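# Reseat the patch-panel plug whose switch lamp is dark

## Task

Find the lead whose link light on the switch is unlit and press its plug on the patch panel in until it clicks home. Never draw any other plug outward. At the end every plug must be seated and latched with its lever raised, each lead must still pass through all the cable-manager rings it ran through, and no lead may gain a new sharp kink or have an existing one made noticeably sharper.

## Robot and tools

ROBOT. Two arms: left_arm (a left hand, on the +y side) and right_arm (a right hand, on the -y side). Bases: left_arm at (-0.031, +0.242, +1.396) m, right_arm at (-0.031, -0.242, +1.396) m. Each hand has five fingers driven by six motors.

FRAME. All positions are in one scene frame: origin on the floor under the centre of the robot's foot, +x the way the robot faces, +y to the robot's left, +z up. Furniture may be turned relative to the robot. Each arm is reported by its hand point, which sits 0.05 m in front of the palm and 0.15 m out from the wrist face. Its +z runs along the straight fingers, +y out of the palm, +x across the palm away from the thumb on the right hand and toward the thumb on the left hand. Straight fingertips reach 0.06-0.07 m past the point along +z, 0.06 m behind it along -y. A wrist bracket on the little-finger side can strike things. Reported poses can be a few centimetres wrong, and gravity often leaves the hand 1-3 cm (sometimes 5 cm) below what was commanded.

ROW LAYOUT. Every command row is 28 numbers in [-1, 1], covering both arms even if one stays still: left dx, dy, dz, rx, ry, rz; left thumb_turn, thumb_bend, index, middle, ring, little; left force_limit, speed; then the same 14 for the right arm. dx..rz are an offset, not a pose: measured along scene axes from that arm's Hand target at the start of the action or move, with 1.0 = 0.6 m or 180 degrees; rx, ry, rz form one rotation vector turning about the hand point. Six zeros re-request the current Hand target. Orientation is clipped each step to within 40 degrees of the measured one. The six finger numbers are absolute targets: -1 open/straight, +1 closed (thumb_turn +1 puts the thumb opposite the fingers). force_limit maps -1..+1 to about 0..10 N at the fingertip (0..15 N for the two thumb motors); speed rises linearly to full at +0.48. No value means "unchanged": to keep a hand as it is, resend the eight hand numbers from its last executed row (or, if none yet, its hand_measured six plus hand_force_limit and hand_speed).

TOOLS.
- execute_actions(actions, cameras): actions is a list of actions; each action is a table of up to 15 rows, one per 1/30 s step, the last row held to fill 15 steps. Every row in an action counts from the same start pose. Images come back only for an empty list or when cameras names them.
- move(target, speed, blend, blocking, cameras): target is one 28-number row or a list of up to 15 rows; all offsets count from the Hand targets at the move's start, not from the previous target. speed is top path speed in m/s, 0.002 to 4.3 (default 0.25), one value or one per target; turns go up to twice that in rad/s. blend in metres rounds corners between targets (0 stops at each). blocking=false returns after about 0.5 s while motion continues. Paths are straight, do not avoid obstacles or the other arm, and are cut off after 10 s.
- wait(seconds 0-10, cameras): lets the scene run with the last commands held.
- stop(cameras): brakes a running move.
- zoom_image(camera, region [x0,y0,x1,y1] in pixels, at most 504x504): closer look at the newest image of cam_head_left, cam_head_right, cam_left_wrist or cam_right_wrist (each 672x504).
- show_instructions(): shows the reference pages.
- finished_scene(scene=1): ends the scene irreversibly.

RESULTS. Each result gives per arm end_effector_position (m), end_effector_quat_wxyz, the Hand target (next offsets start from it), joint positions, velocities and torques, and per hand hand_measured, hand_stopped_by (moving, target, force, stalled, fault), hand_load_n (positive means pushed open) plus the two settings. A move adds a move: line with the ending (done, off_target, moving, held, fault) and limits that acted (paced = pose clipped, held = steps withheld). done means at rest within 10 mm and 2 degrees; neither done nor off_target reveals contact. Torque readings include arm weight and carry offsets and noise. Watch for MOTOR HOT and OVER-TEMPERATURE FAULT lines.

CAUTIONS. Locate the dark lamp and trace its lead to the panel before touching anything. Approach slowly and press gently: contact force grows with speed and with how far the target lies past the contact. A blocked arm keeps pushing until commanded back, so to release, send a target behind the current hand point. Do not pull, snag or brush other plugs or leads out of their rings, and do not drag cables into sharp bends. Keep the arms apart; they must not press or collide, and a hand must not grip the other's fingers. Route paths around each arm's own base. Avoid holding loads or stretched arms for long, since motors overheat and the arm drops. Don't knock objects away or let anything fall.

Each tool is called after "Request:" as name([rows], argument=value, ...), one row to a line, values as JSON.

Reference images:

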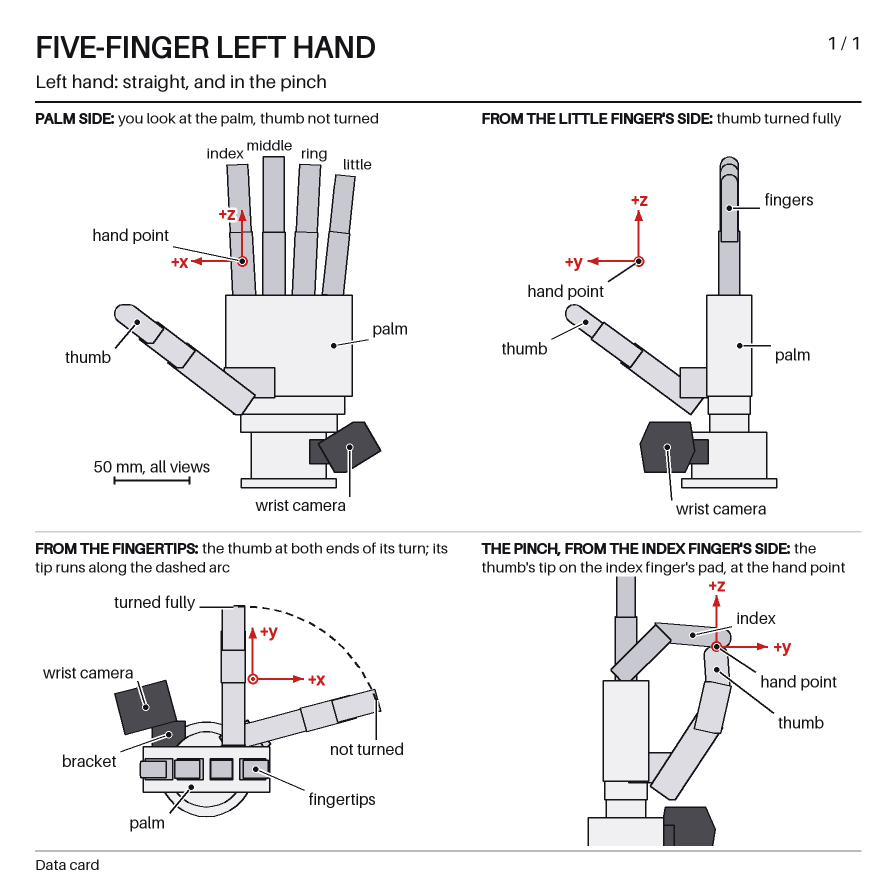

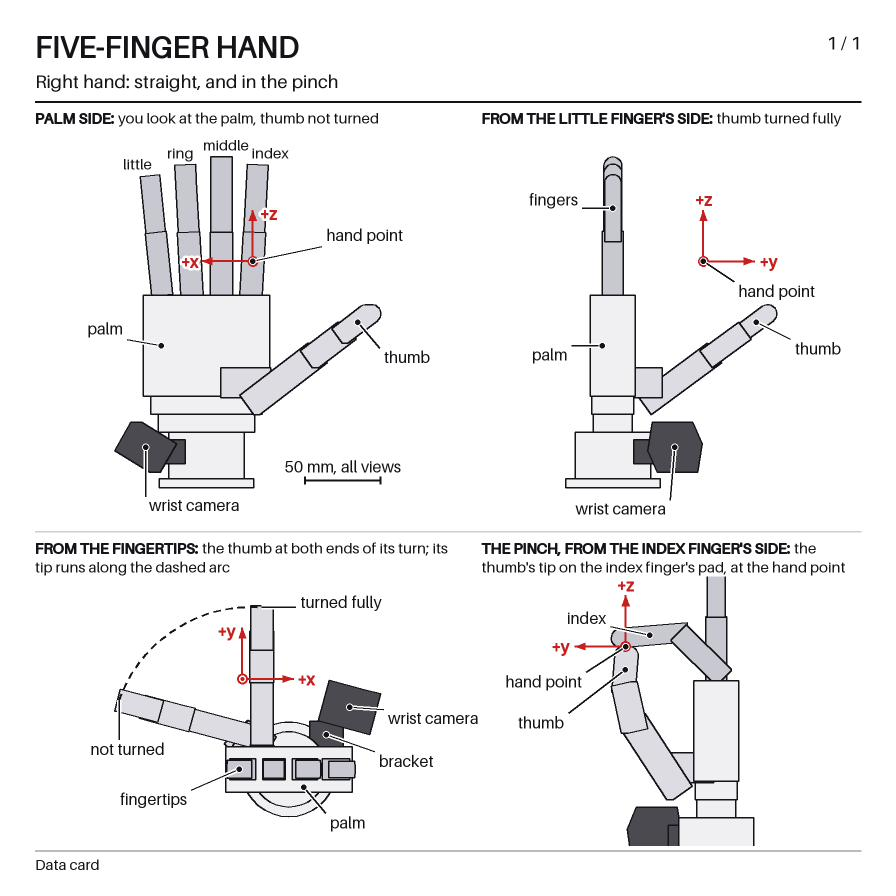

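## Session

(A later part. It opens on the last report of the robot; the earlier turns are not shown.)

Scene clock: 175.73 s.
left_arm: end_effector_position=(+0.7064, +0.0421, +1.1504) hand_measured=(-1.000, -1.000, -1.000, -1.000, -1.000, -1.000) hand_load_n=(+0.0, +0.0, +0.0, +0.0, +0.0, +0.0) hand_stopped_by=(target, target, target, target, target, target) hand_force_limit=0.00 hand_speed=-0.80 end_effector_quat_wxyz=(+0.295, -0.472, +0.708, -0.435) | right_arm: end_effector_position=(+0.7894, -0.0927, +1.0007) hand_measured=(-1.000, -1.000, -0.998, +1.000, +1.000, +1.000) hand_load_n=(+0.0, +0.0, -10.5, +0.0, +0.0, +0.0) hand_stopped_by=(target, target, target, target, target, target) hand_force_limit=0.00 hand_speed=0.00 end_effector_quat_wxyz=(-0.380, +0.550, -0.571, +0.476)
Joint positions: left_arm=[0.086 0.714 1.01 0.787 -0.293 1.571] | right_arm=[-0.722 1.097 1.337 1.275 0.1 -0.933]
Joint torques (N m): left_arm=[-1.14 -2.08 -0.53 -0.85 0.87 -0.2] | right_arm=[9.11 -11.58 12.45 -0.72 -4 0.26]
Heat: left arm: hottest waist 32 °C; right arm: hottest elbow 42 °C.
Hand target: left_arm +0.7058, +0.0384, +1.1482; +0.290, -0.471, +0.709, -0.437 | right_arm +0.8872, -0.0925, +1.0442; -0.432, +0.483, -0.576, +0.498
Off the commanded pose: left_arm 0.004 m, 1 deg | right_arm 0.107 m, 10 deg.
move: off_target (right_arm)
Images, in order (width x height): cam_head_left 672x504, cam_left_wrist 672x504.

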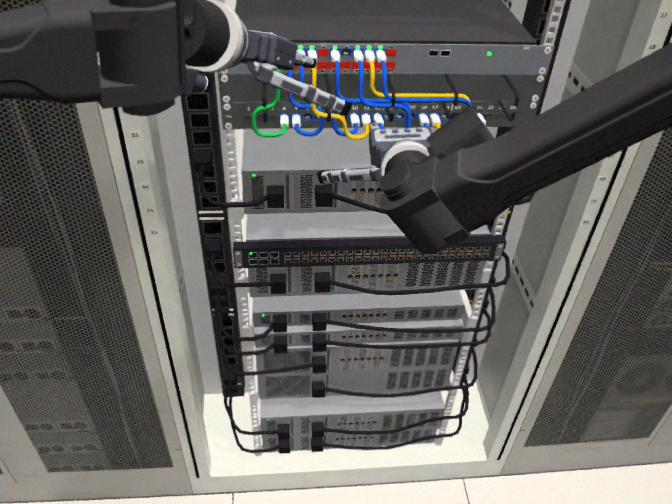

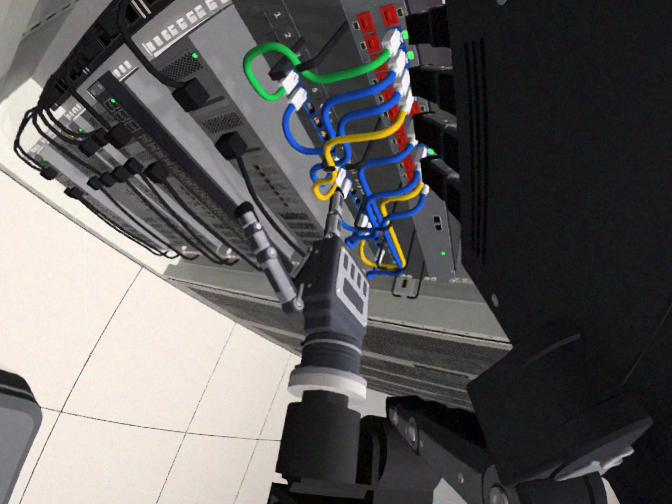

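Request:
move(target=[0,0,0,0,0,0,-1,-1,-1,-1,-1,-1,0,-0.8,0.06,-0.013,0.012,0,-0.01,0,-1,-1,-1,1,1,1,0,0], speed=0.08, cameras=["cam_head_left","cam_left_wrist"])

Request:
zoom_image(camera="cam_left_wrist", region=[310, 150, 370, 210])

Request:
zoom_image(camera="cam_head_left", region=[340, 100, 400, 145])

Scene clock: 177.13 s.
left_arm: end_effector_position=(+0.7064, +0.0421, +1.1504) hand_measured=(-1.000, -1.000, -1.000, -1.000, -1.000, -1.000) hand_load_n=(-0.5, +0.0, +0.0, +0.0, +0.0, +0.0) hand_stopped_by=(target, target, target, target, target, target) hand_force_limit=0.00 hand_speed=-0.80 end_effector_quat_wxyz=(+0.295, -0.472, +0.708, -0.435) | right_arm: end_effector_position=(+0.7905, -0.0928, +1.0004) hand_measured=(-1.000, -1.000, -0.998, +1.000, +1.000, +1.000) hand_load_n=(+0.0, +0.0, -11.5, +0.5, -0.5, +0.0) hand_stopped_by=(target, target, target, target, target, target) hand_force_limit=0.00 hand_speed=0.00 end_effector_quat_wxyz=(-0.380, +0.552, -0.570, +0.476)
Joint positions: left_arm=[0.086 0.714 1.01 0.787 -0.293 1.571] | right_arm=[-0.722 1.097 1.341 1.269 0.099 -0.937]
Joint torques (N m): left_arm=[-0.62 -2.2 -0.49 -0.76 0.92 -0.21] | right_arm=[9.05 -12.81 15.24 -2.13 -4.96 0.32]
Heat: left arm: hottest waist 32 °C; right arm: hottest elbow 42 °C.
Hand target: left_arm +0.7058, +0.0384, +1.1482; +0.290, -0.471, +0.709, -0.437 | right_arm +0.9233, -0.1004, +1.0515; -0.441, +0.475, -0.569, +0.506
Off the commanded pose: left_arm 0.004 m, 1 deg | right_arm 0.142 m, 12 deg.
move: off_target (right_arm)
Images, in order (width x height): cam_head_left 672x504, cam_left_wrist 672x504.

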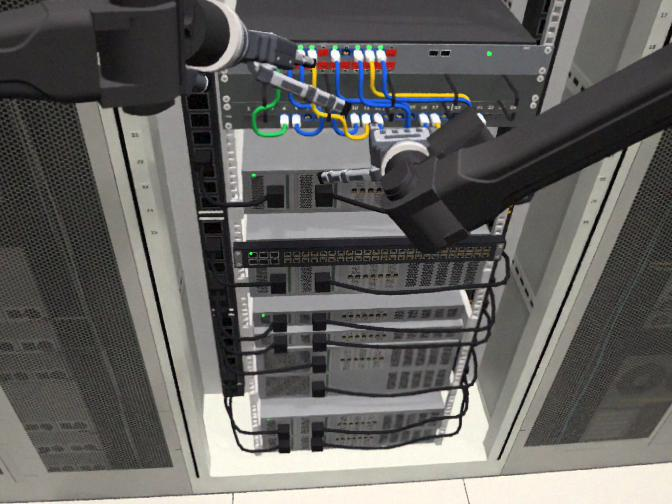

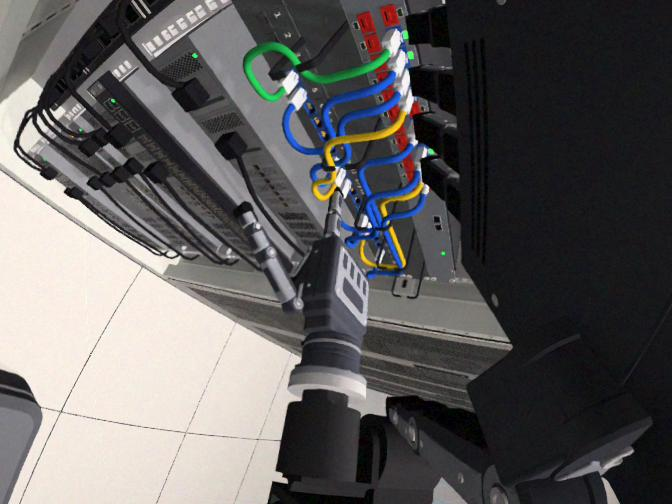

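Scaled by 8.400 from the camera's 672x504 image, which has a finer 960x720 frame.

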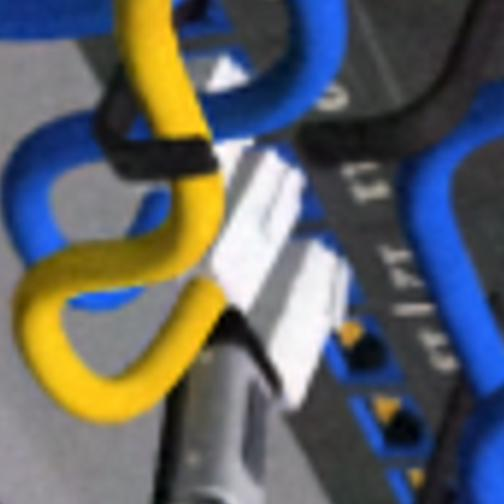

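Scaled by 8.400 from the camera's 672x504 image, which has a finer 960x720 frame.

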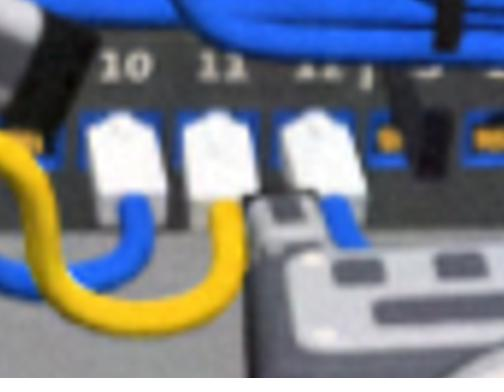

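Request:
zoom_image(camera="cam_head_left", region=[285, 30, 345, 80])

Request:
zoom_image(camera="cam_head_left", region=[348, 105, 388, 135])

Scaled by 8.400 from the camera's 672x504 image, which has a finer 960x720 frame.

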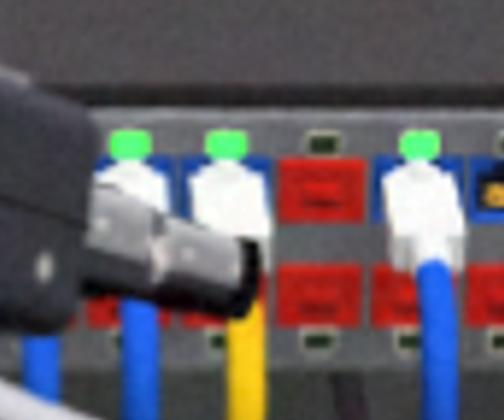

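Scaled by 12.600 from the camera's 672x504 image, which has a finer 960x720 frame.

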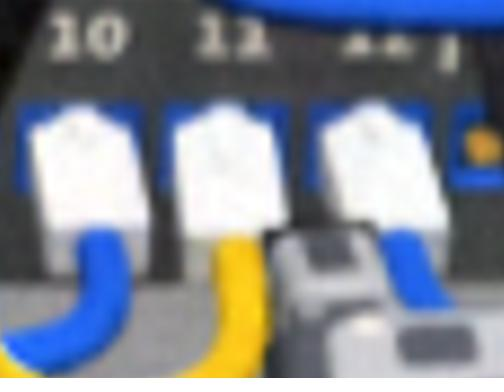

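Request:
move(target=[0,0,0,0,0,0,-1,-1,-1,-1,-1,-1,0,-0.8,0.04,-0.004,0.008,0,-0.006,0,-1,-1,-1,1,1,1,0,0], speed=0.08, cameras=["cam_head_left","cam_left_wrist"])

Request:
zoom_image(camera="cam_head_left", region=[348, 105, 388, 135])

Request:
zoom_image(camera="cam_left_wrist", region=[310, 150, 370, 210])

Scene clock: 178.63 s.
left_arm: end_effector_position=(+0.7064, +0.0421, +1.1504) hand_measured=(-1.000, -1.000, -1.000, -1.000, -1.000, -1.000) hand_load_n=(-0.5, +0.0, +0.0, +0.0, +0.0, +0.0) hand_stopped_by=(target, target, target, target, target, target) hand_force_limit=0.00 hand_speed=-0.80 end_effector_quat_wxyz=(+0.295, -0.472, +0.708, -0.435) | right_arm: end_effector_position=(+0.7911, -0.0932, +1.0007) hand_measured=(-1.000, -1.000, -0.998, +1.000, +1.000, +1.000) hand_load_n=(+0.0, +0.0, -12.0, +0.0, +0.0, +0.0) hand_stopped_by=(target, target, target, target, target, target) hand_force_limit=0.00 hand_speed=0.00 end_effector_quat_wxyz=(-0.380, +0.553, -0.568, +0.476)
Joint positions: left_arm=[0.086 0.714 1.01 0.787 -0.293 1.571] | right_arm=[-0.722 1.095 1.341 1.265 0.097 -0.941]
Joint torques (N m): left_arm=[-1.32 -2.02 -0.65 -0.76 0.87 -0.16] | right_arm=[9.41 -13.33 17.03 -2.85 -5.47 0.32]
Heat: left arm: hottest waist 32 °C; right arm: hottest wrist yaw 43 °C.
Hand target: left_arm +0.7058, +0.0384, +1.1482; +0.290, -0.471, +0.709, -0.437 | right_arm +0.9473, -0.1030, +1.0564; -0.446, +0.470, -0.565, +0.510
Off the commanded pose: left_arm 0.004 m, 1 deg | right_arm 0.166 m, 13 deg.
move: off_target (right_arm)
Images, in order (width x height): cam_head_left 672x504, cam_left_wrist 672x504.

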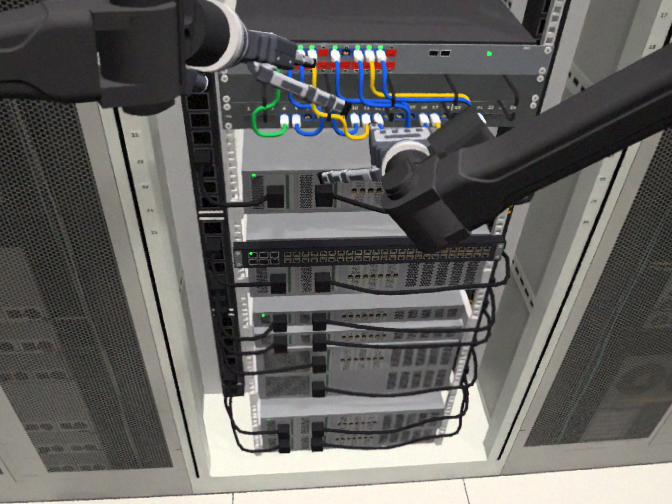

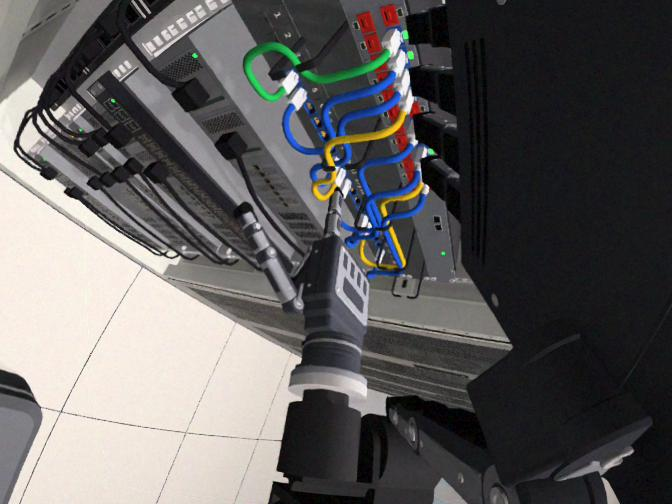

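Scaled by 12.600 from the camera's 672x504 image, which has a finer 960x720 frame.

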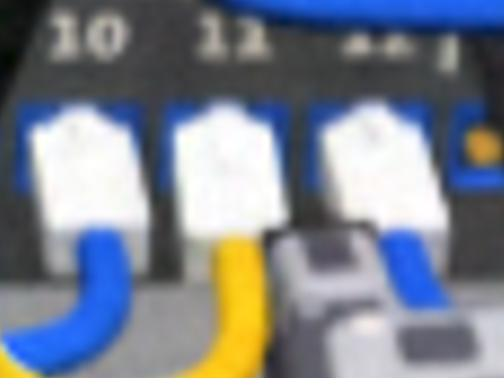

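Scaled by 8.400 from the camera's 672x504 image, which has a finer 960x720 frame.

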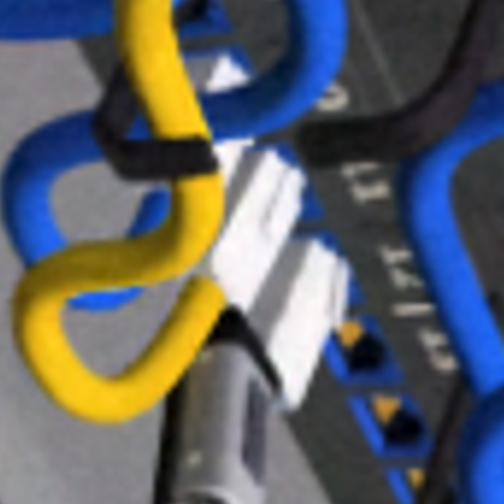

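Request:
move([
  [0,0,0,0,0,0,-1,-1,-1,-1,-1,-1,0,-0.8,-0.26,0.016,-0.087,0,0.058,0.008,-1,-1,-1,1,1,1,0,0],
  [0,0,0,0,0,0,-1,-1,-1,-1,-1,-1,0,-0.8,-0.31,0.014,-0.092,0,0.058,0.008,-1,-1,-1,1,1,1,0,0],
], speed=0.12, cameras=["cam_head_left","cam_left_wrist"])

Request:
zoom_image(camera="cam_head_left", region=[340, 100, 400, 145])

Request:
zoom_image(camera="cam_left_wrist", region=[310, 150, 370, 210])

Request:
zoom_image(camera="cam_head_left", region=[285, 30, 345, 80])

Scene clock: 181.20 s.
left_arm: end_effector_position=(+0.7064, +0.0421, +1.1504) hand_measured=(-1.000, -1.000, -1.000, -1.000, -1.000, -1.000) hand_load_n=(-0.5, +0.0, +0.0, +0.0, +0.0, +0.0) hand_stopped_by=(target, target, target, target, target, target) hand_force_limit=0.00 hand_speed=-0.80 end_effector_quat_wxyz=(+0.295, -0.472, +0.708, -0.435) | right_arm: end_effector_position=(+0.7603, -0.0825, +0.9996) hand_measured=(-1.000, -1.000, -1.000, +1.000, +1.000, +1.000) hand_load_n=(-0.5, +0.0, +0.0, +0.0, +0.0, +0.0) hand_stopped_by=(target, target, target, target, target, target) hand_force_limit=0.00 hand_speed=0.00 end_effector_quat_wxyz=(-0.402, +0.525, -0.601, +0.449)
Joint positions: left_arm=[0.086 0.714 1.01 0.787 -0.293 1.571] | right_arm=[-0.738 1.087 1.254 1.329 0.105 -0.814]
Joint torques (N m): left_arm=[-1.03 -2.9 -0.54 -0.94 0.84 -0.13] | right_arm=[1.44 -12.16 0.66 1.99 -0.84 0.06]
Heat: left arm: hottest waist 32 °C; right arm: hottest wrist yaw 43 °C.
Hand target: left_arm +0.7058, +0.0384, +1.1482; +0.290, -0.471, +0.709, -0.437 | right_arm +0.7612, -0.0944, +1.0010; +0.400, -0.522, +0.597, -0.460
Off the commanded pose: left_arm 0.004 m, 1 deg | right_arm 0.012 m, 1 deg.
move: off_target (right_arm)
Images, in order (width x height): cam_head_left 672x504, cam_left_wrist 672x504.

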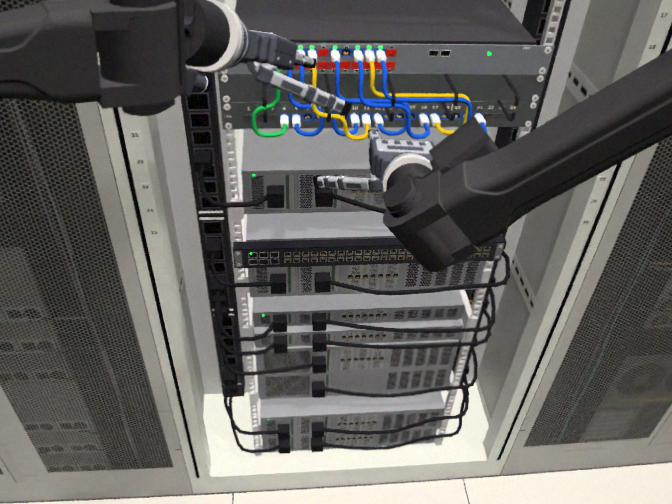

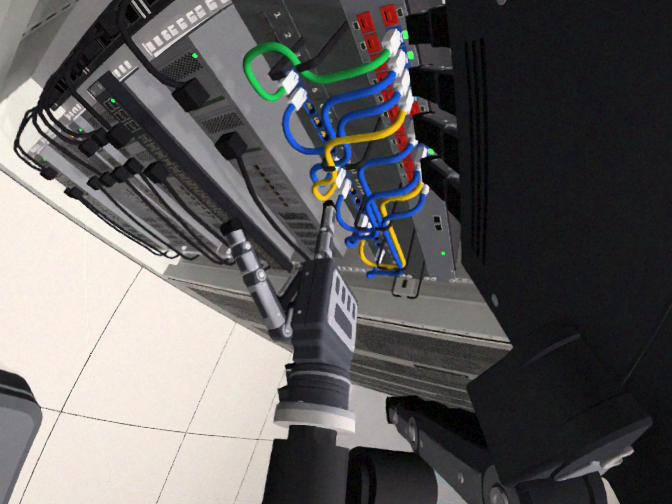

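Scaled by 8.400 from the camera's 672x504 image, which has a finer 960x720 frame.

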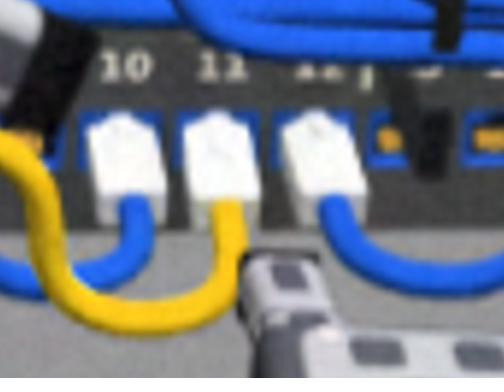

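Scaled by 8.400 from the camera's 672x504 image, which has a finer 960x720 frame.

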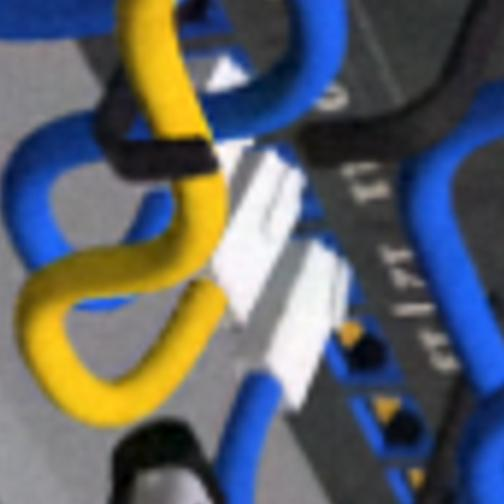

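Scaled by 8.400 from the camera's 672x504 image, which has a finer 960x720 frame.

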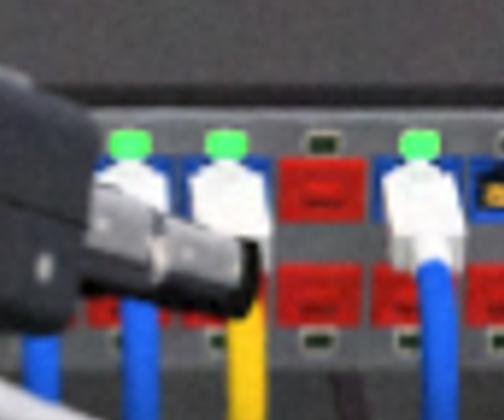

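Request:
zoom_image(camera="cam_head_left", region=[348, 108, 388, 138])

Request:
zoom_image(camera="cam_left_wrist", region=[325, 155, 355, 200])

Scaled by 12.600 from the camera's 672x504 image, which has a finer 960x720 frame.

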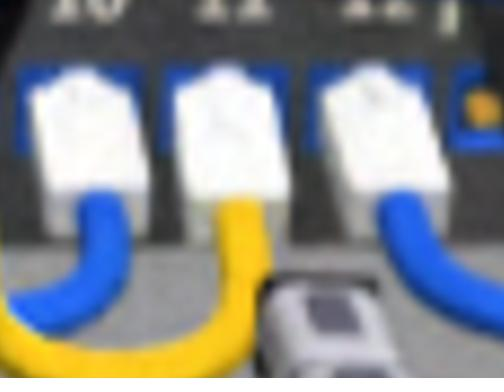

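Scaled by 11.200 from the camera's 672x504 image, which has a finer 960x720 frame.

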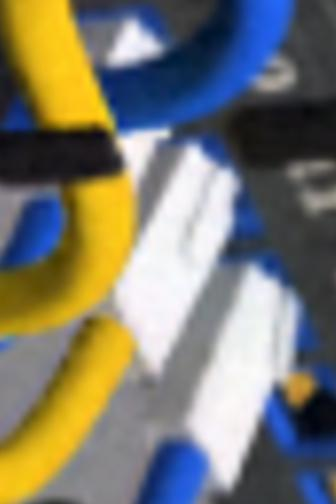

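Request:
move(target=[0,0,0,0,0,0,-1,-1,-1,-1,-1,-1,0,-0.8,-0.15,0,-0.02,0,0,0,-1,-1,-1,1,1,1,0,0], speed=0.12, cameras=["all"])

Request:
zoom_image(camera="cam_head_left", region=[340, 100, 400, 145])

Request:
zoom_image(camera="cam_head_right", region=[300, 90, 420, 180])

Scene clock: 184.20 s.
left_arm: end_effector_position=(+0.7064, +0.0421, +1.1504) hand_measured=(-1.000, -1.000, -1.000, -1.000, -1.000, -1.000) hand_load_n=(-0.5, +0.0, +0.0, +0.0, +0.0, +0.0) hand_stopped_by=(target, target, target, target, target, target) hand_force_limit=0.00 hand_speed=-0.80 end_effector_quat_wxyz=(+0.295, -0.472, +0.708, -0.435) | right_arm: end_effector_position=(+0.6741, -0.0887, +0.9921) hand_measured=(-1.000, -1.000, -1.000, +1.000, +1.000, +1.000) hand_load_n=(+0.0, +0.0, -0.5, +0.0, +0.0, +0.0) hand_stopped_by=(target, target, target, target, target, target) hand_force_limit=0.00 hand_speed=0.00 end_effector_quat_wxyz=(-0.402, +0.523, -0.601, +0.452)
Joint positions: left_arm=[0.086 0.714 1.01 0.787 -0.293 1.571] | right_arm=[-0.823 1.086 1.034 1.546 0.1 -0.728]
Joint torques (N m): left_arm=[-1.08 -1.79 -0.55 -0.8 0.83 -0.17] | right_arm=[1.44 -10.75 -0.23 2.15 -0.79 0.05]
Heat: left arm: hottest waist 32 °C; right arm: hottest elbow 42 °C.
Hand target: left_arm +0.7058, +0.0384, +1.1482; +0.290, -0.471, +0.709, -0.437 | right_arm +0.6712, -0.0944, +0.9891; +0.400, -0.522, +0.597, -0.460
Off the commanded pose: left_arm 0.004 m, 1 deg | right_arm 0.007 m, 1 deg.
joint sent to its limit (right arm) — joint 4 (wrist pitch), upper limit. The joint targets still meet the commanded pose.
move: done

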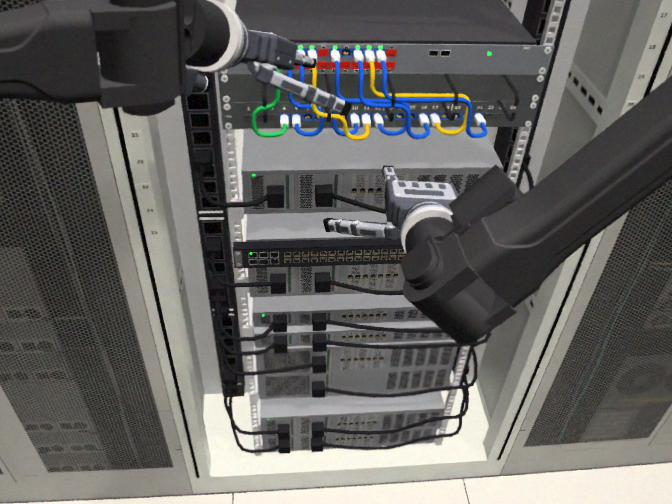

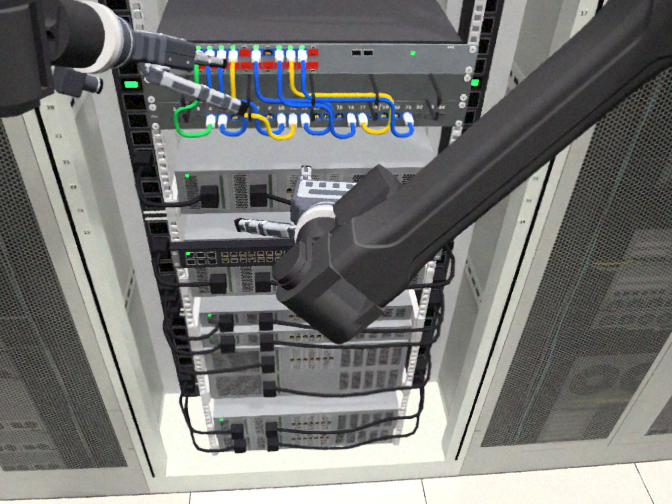

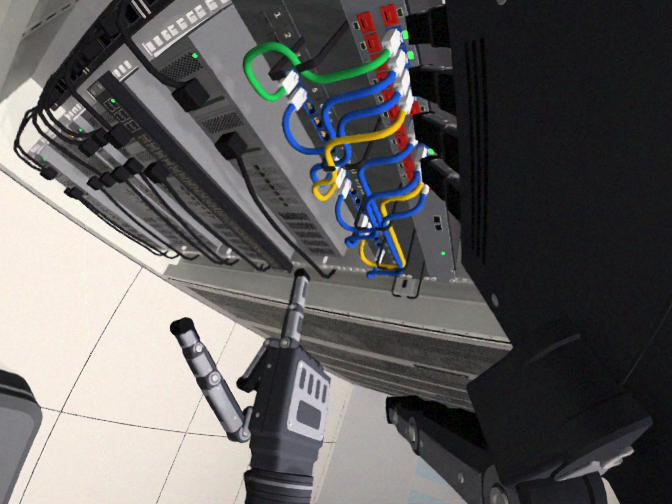

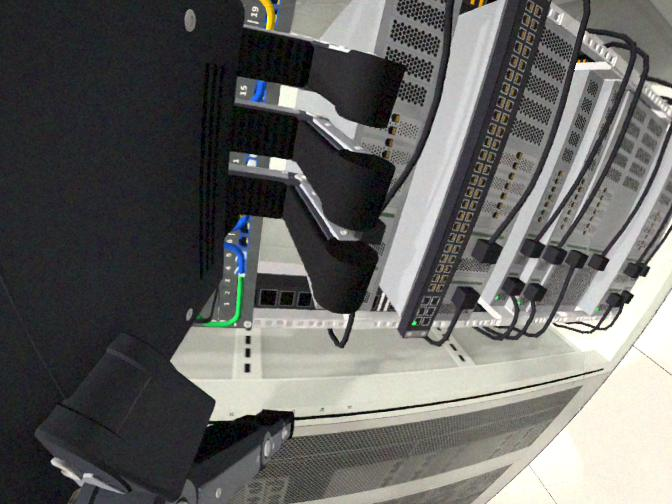

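Scaled by 8.400 from the camera's 672x504 image, which has a finer 960x720 frame.

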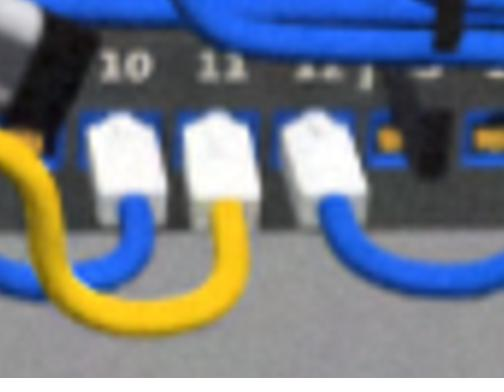

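Scaled by 4.200 from the camera's 672x504 image, which has a finer 960x720 frame.

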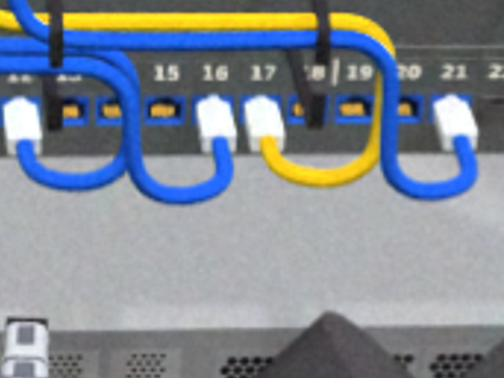

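Request:
zoom_image(camera="cam_head_right", region=[200, 100, 320, 150])

Request:
zoom_image(camera="cam_head_left", region=[345, 105, 390, 135])

Request:
zoom_image(camera="cam_head_left", region=[415, 105, 490, 140])

Scaled by 4.200 from the camera's 672x504 image, which has a finer 960x720 frame.

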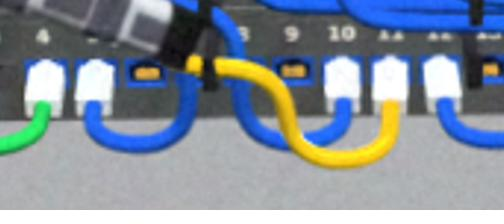

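Scaled by 11.200 from the camera's 672x504 image, which has a finer 960x720 frame.

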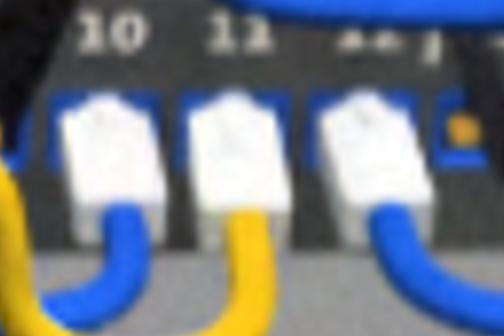

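Scaled by 6.720 from the camera's 672x504 image, which has a finer 960x720 frame.

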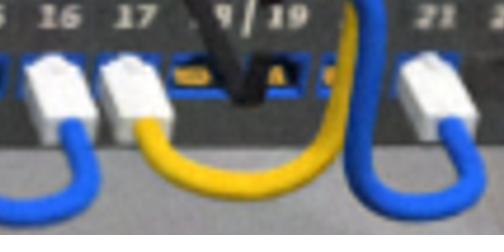

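Request:
zoom_image(camera="cam_left_wrist", region=[320, 155, 360, 200])

Request:
zoom_image(camera="cam_left_wrist", region=[310, 150, 370, 210])

Request:
zoom_image(camera="cam_head_right", region=[270, 105, 320, 140])

Scaled by 11.200 from the camera's 672x504 image, which has a finer 960x720 frame.

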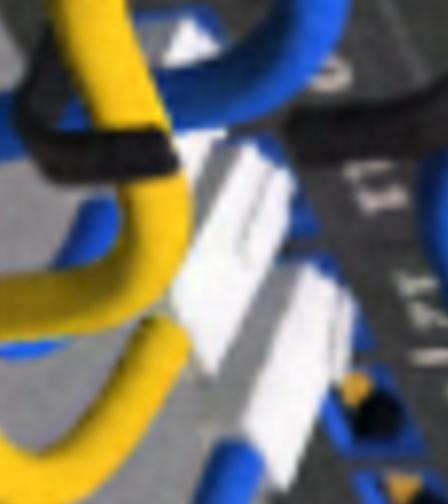

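Scaled by 8.400 from the camera's 672x504 image, which has a finer 960x720 frame.

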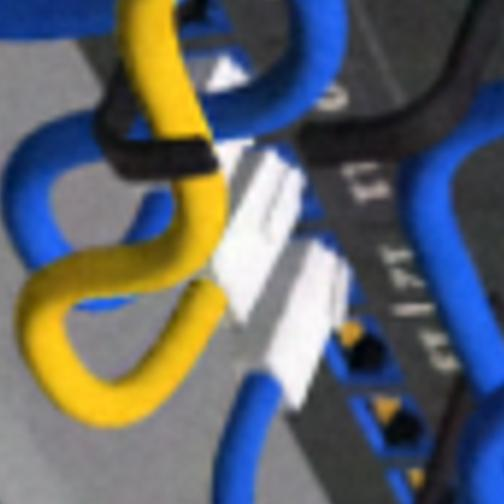

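Scaled by 10.080 from the camera's 672x504 image, which has a finer 960x720 frame.

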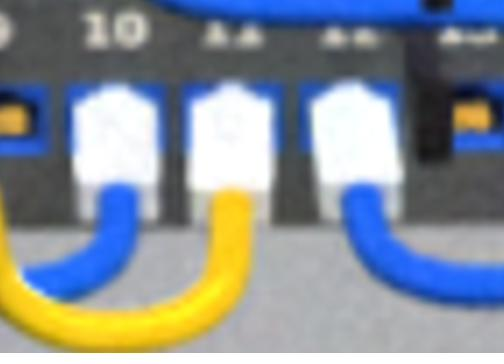

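Request:
move(target=[0,0,0,0,0,0,-1,-1,-1,-1,-1,-1,0,-0.8,0.163,0.004,0.012,0,0,0,-1,-1,-1,1,1,1,0,0], speed=0.12, cameras=["cam_head_left","cam_left_wrist"])

Request:
zoom_image(camera="cam_left_wrist", region=[290, 140, 390, 215])

Request:
zoom_image(camera="cam_head_left", region=[340, 100, 400, 145])

Scene clock: 186.77 s.
left_arm: end_effector_position=(+0.7064, +0.0421, +1.1504) hand_measured=(-1.000, -1.000, -1.000, -1.000, -1.000, -1.000) hand_load_n=(+0.0, +0.0, +0.0, +0.0, +0.0, +0.0) hand_stopped_by=(target, target, target, target, target, target) hand_force_limit=0.00 hand_speed=-0.80 end_effector_quat_wxyz=(+0.295, -0.472, +0.708, -0.435) | right_arm: end_effector_position=(+0.7620, -0.0975, +0.9931) hand_measured=(-1.000, -1.000, -1.000, +1.000, +1.000, +1.000) hand_load_n=(+0.0, +0.0, -0.5, +0.0, +0.0, +0.0) hand_stopped_by=(target, target, target, target, target, target) hand_force_limit=0.00 hand_speed=0.00 end_effector_quat_wxyz=(-0.396, +0.525, -0.595, +0.462)
Joint positions: left_arm=[0.086 0.714 1.01 0.787 -0.293 1.571] | right_arm=[-0.782 1.086 1.261 1.338 0.104 -0.793]
Joint torques (N m): left_arm=[-0.56 -2.67 -0.62 -0.95 0.88 -0.14] | right_arm=[4.54 -11.46 2.47 1.1 -0.76 -0.14]
Heat: left arm: hottest waist 32 °C; right arm: hottest elbow 42 °C.
Hand target: left_arm +0.7058, +0.0384, +1.1482; +0.290, -0.471, +0.709, -0.437 | right_arm +0.7690, -0.0920, +0.9962; +0.399, -0.522, +0.597, -0.460
Off the commanded pose: left_arm 0.004 m, 1 deg | right_arm 0.009 m, 1 deg.
move: done
Images, in order (width x height): cam_head_left 672x504, cam_left_wrist 672x504.

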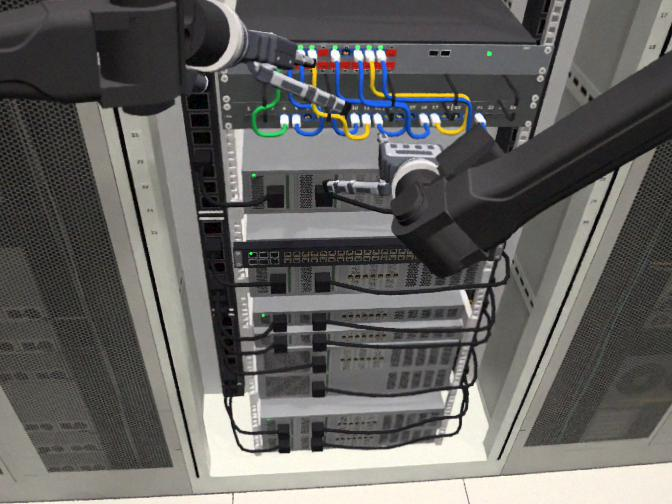

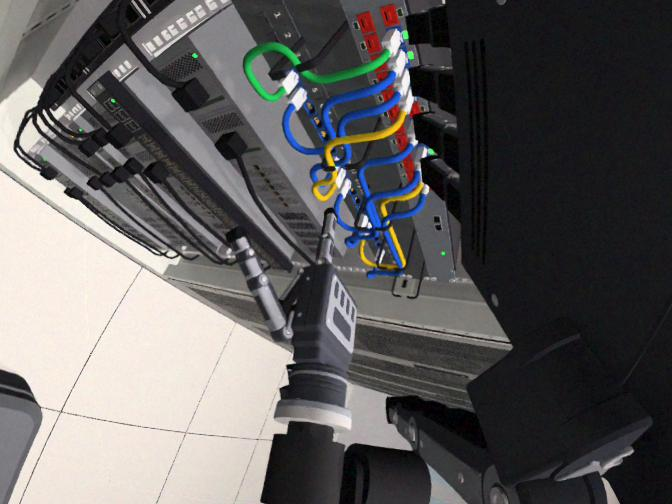

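Scaled by 5.040 from the camera's 672x504 image, which has a finer 960x720 frame.

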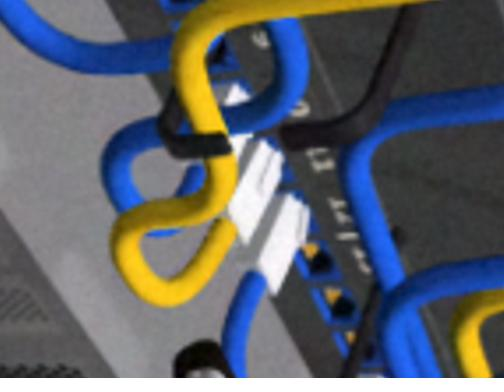

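Scaled by 8.400 from the camera's 672x504 image, which has a finer 960x720 frame.

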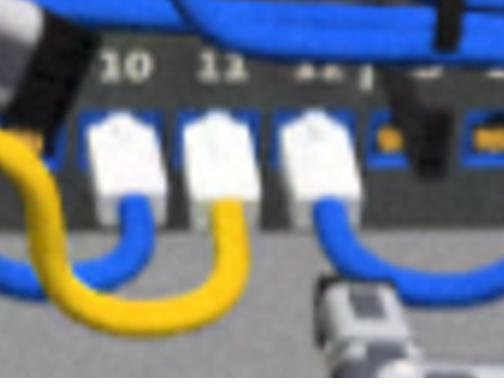

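Request:
move(target=[0,0,0,0,0,0,-1,-1,-1,-1,-1,-1,0,-0.8,-0.02,0.015,0.003,0,0,0,-1,-1,-1,1,1,1,0,0], speed=0.06)

Scene clock: 187.80 s.
left_arm: end_effector_position=(+0.7064, +0.0421, +1.1504) hand_measured=(-1.000, -1.000, -1.000, -1.000, -1.000, -1.000) hand_load_n=(+0.0, +0.0, +0.0, +0.0, +0.0, +0.0) hand_stopped_by=(target, target, target, target, target, target) hand_force_limit=0.00 hand_speed=-0.80 end_effector_quat_wxyz=(+0.295, -0.472, +0.708, -0.435) | right_arm: end_effector_position=(+0.7627, -0.0951, +0.9986) hand_measured=(-1.000, -1.000, -1.000, +1.000, +1.000, +1.000) hand_load_n=(+0.0, +0.0, +0.0, +0.0, +0.0, +0.0) hand_stopped_by=(target, target, target, target, target, target) hand_force_limit=0.00 hand_speed=0.00 end_effector_quat_wxyz=(-0.396, +0.522, -0.596, +0.465)
Joint positions: left_arm=[0.086 0.714 1.01 0.787 -0.293 1.571] | right_arm=[-0.762 1.086 1.258 1.351 0.106 -0.812]
Joint torques (N m): left_arm=[-0.91 -2.32 -0.66 -0.72 0.85 -0.19] | right_arm=[4.31 -10.4 0.77 2.1 -0.82 -0.13]
Heat: left arm: hottest waist 32 °C; right arm: hottest elbow 42 °C.
Hand target: left_arm +0.7058, +0.0384, +1.1482; +0.290, -0.471, +0.709, -0.437 | right_arm +0.7570, -0.0830, +0.9981; +0.400, -0.522, +0.597, -0.460
Off the commanded pose: left_arm 0.004 m, 1 deg | right_arm 0.013 m, 1 deg.
move: off_target (right_arm)

Request:
move(target=[0,0,0,0,0,0,-1,-1,-1,-1,-1,-1,0,-0.8,-0.01,0.006,-0.003,0,0,0,-1,-1,-1,1,1,1,0,0], speed=0.06, cameras=["cam_head_left","cam_left_wrist"])

Request:
zoom_image(camera="cam_head_left", region=[340, 100, 400, 145])

Request:
zoom_image(camera="cam_left_wrist", region=[310, 150, 370, 210])

Scene clock: 189.30 s.
left_arm: end_effector_position=(+0.7064, +0.0421, +1.1504) hand_measured=(-1.000, -1.000, -1.000, -1.000, -1.000, -1.000) hand_load_n=(-0.5, +0.0, +0.0, +0.0, -0.5, +0.0) hand_stopped_by=(target, target, target, target, target, target) hand_force_limit=0.00 hand_speed=-0.80 end_effector_quat_wxyz=(+0.295, -0.472, +0.708, -0.435) | right_arm: end_effector_position=(+0.7589, -0.0947, +0.9993) hand_measured=(-1.000, -1.000, -1.000, +1.000, +1.000, +1.000) hand_load_n=(+0.0, +0.0, +0.0, +0.0, +0.0, +0.0) hand_stopped_by=(target, target, target, target, target, target) hand_force_limit=0.00 hand_speed=0.00 end_effector_quat_wxyz=(-0.396, +0.520, -0.596, +0.467)
Joint positions: left_arm=[0.086 0.714 1.01 0.787 -0.293 1.571] | right_arm=[-0.762 1.088 1.248 1.369 0.106 -0.812]
Joint torques (N m): left_arm=[-0.62 -2.78 -0.79 -0.84 0.89 -0.18] | right_arm=[4.48 -9.99 0.69 1.99 -0.83 -0.12]
Heat: left arm: hottest waist 32 °C; right arm: hottest elbow 41 °C.
Hand target: left_arm +0.7058, +0.0384, +1.1482; +0.290, -0.471, +0.709, -0.437 | right_arm +0.7510, -0.0793, +0.9962; +0.400, -0.522, +0.597, -0.459
Off the commanded pose: left_arm 0.004 m, 1 deg | right_arm 0.017 m, 1 deg.
move: off_target (right_arm)
Images, in order (width x height): cam_head_left 672x504, cam_left_wrist 672x504.

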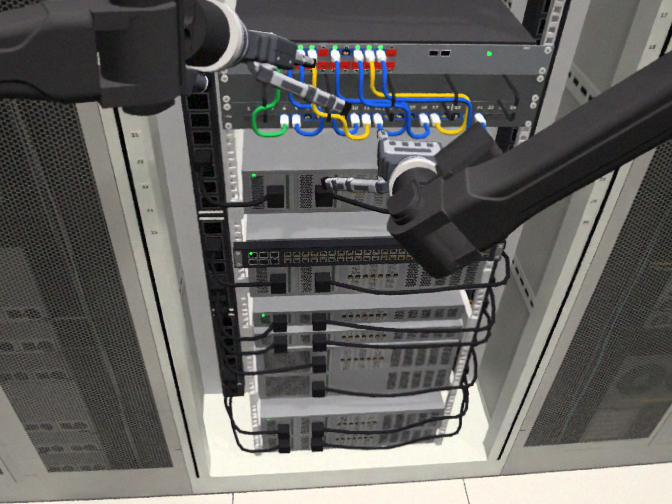

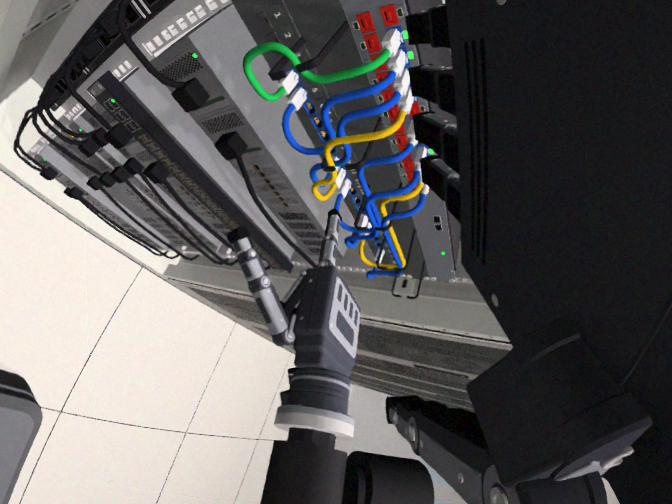

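Scaled by 8.400 from the camera's 672x504 image, which has a finer 960x720 frame.

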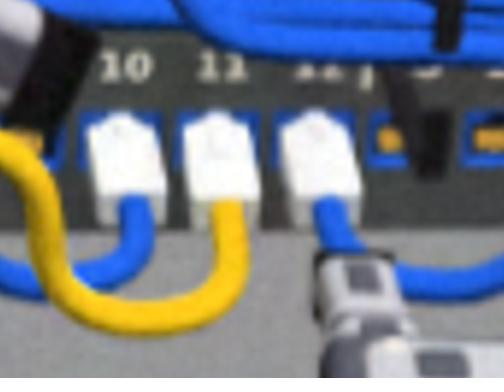

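Scaled by 8.400 from the camera's 672x504 image, which has a finer 960x720 frame.

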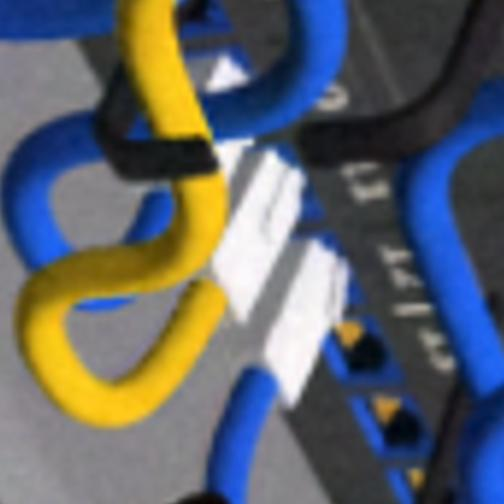

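Request:
move(target=[0,0,0,0,0,0,-1,-1,-1,-1,-1,-1,0,-0.8,-0.06,-0.003,0,0,0,0,-1,-1,-1,1,1,1,0,0], speed=0.08, cameras=["cam_head_left","cam_left_wrist"])

Request:
zoom_image(camera="cam_head_left", region=[340, 100, 400, 145])

Scene clock: 190.47 s.
left_arm: end_effector_position=(+0.7064, +0.0421, +1.1504) hand_measured=(-1.000, -1.000, -1.000, -1.000, -1.000, -1.000) hand_load_n=(-0.5, +0.0, +0.0, +0.0, +0.0, +0.0) hand_stopped_by=(target, target, target, target, target, target) hand_force_limit=0.00 hand_speed=-0.80 end_effector_quat_wxyz=(+0.295, -0.472, +0.708, -0.435) | right_arm: end_effector_position=(+0.7211, -0.0849, +1.0004) hand_measured=(-1.000, -1.000, -1.000, +1.000, +1.000, +1.000) hand_load_n=(+0.0, +0.0, +0.0, +0.0, +0.0, +0.0) hand_stopped_by=(target, target, target, target, target, target) hand_force_limit=0.00 hand_speed=0.00 end_effector_quat_wxyz=(-0.398, +0.521, -0.598, +0.461)
Joint positions: left_arm=[0.086 0.714 1.01 0.787 -0.293 1.571] | right_arm=[-0.762 1.088 1.149 1.457 0.105 -0.803]
Joint torques (N m): left_arm=[-0.73 -2.32 -0.59 -0.77 0.89 -0.17] | right_arm=[2.37 -9.93 0.13 2.04 -0.84 0.05]
Heat: left arm: hottest waist 32 °C; right arm: hottest elbow 41 °C.
Hand target: left_arm +0.7058, +0.0384, +1.1482; +0.290, -0.471, +0.709, -0.437 | right_arm +0.7150, -0.0812, +0.9963; +0.400, -0.522, +0.597, -0.459
Off the commanded pose: left_arm 0.004 m, 1 deg | right_arm 0.008 m, 0 deg.
move: done
Images, in order (width x height): cam_head_left 672x504, cam_left_wrist 672x504.

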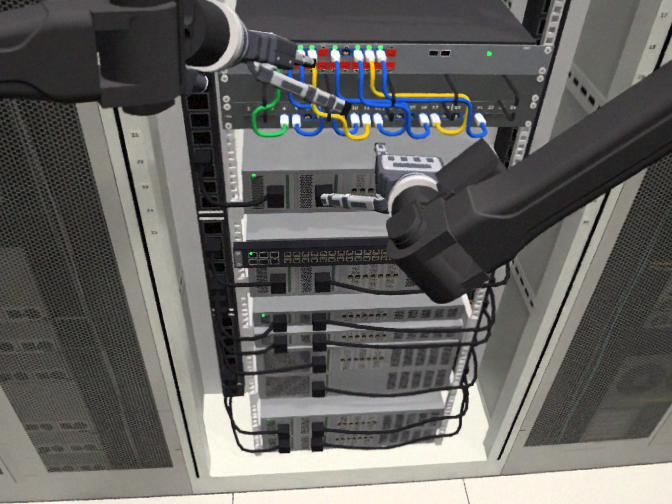

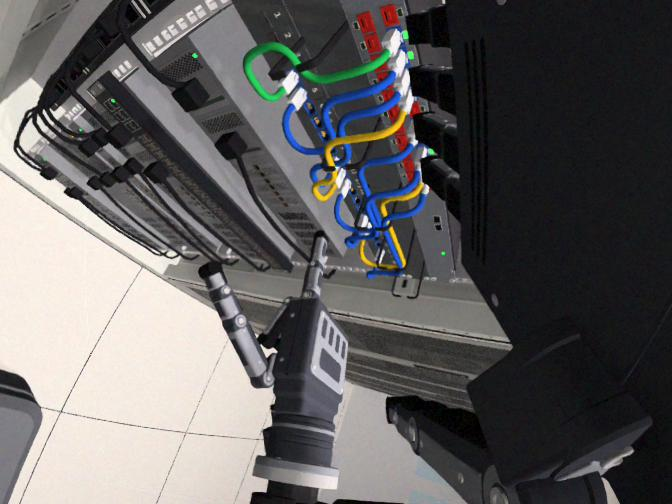

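Scaled by 8.400 from the camera's 672x504 image, which has a finer 960x720 frame.

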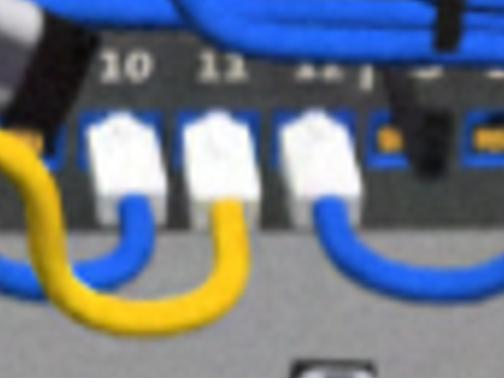

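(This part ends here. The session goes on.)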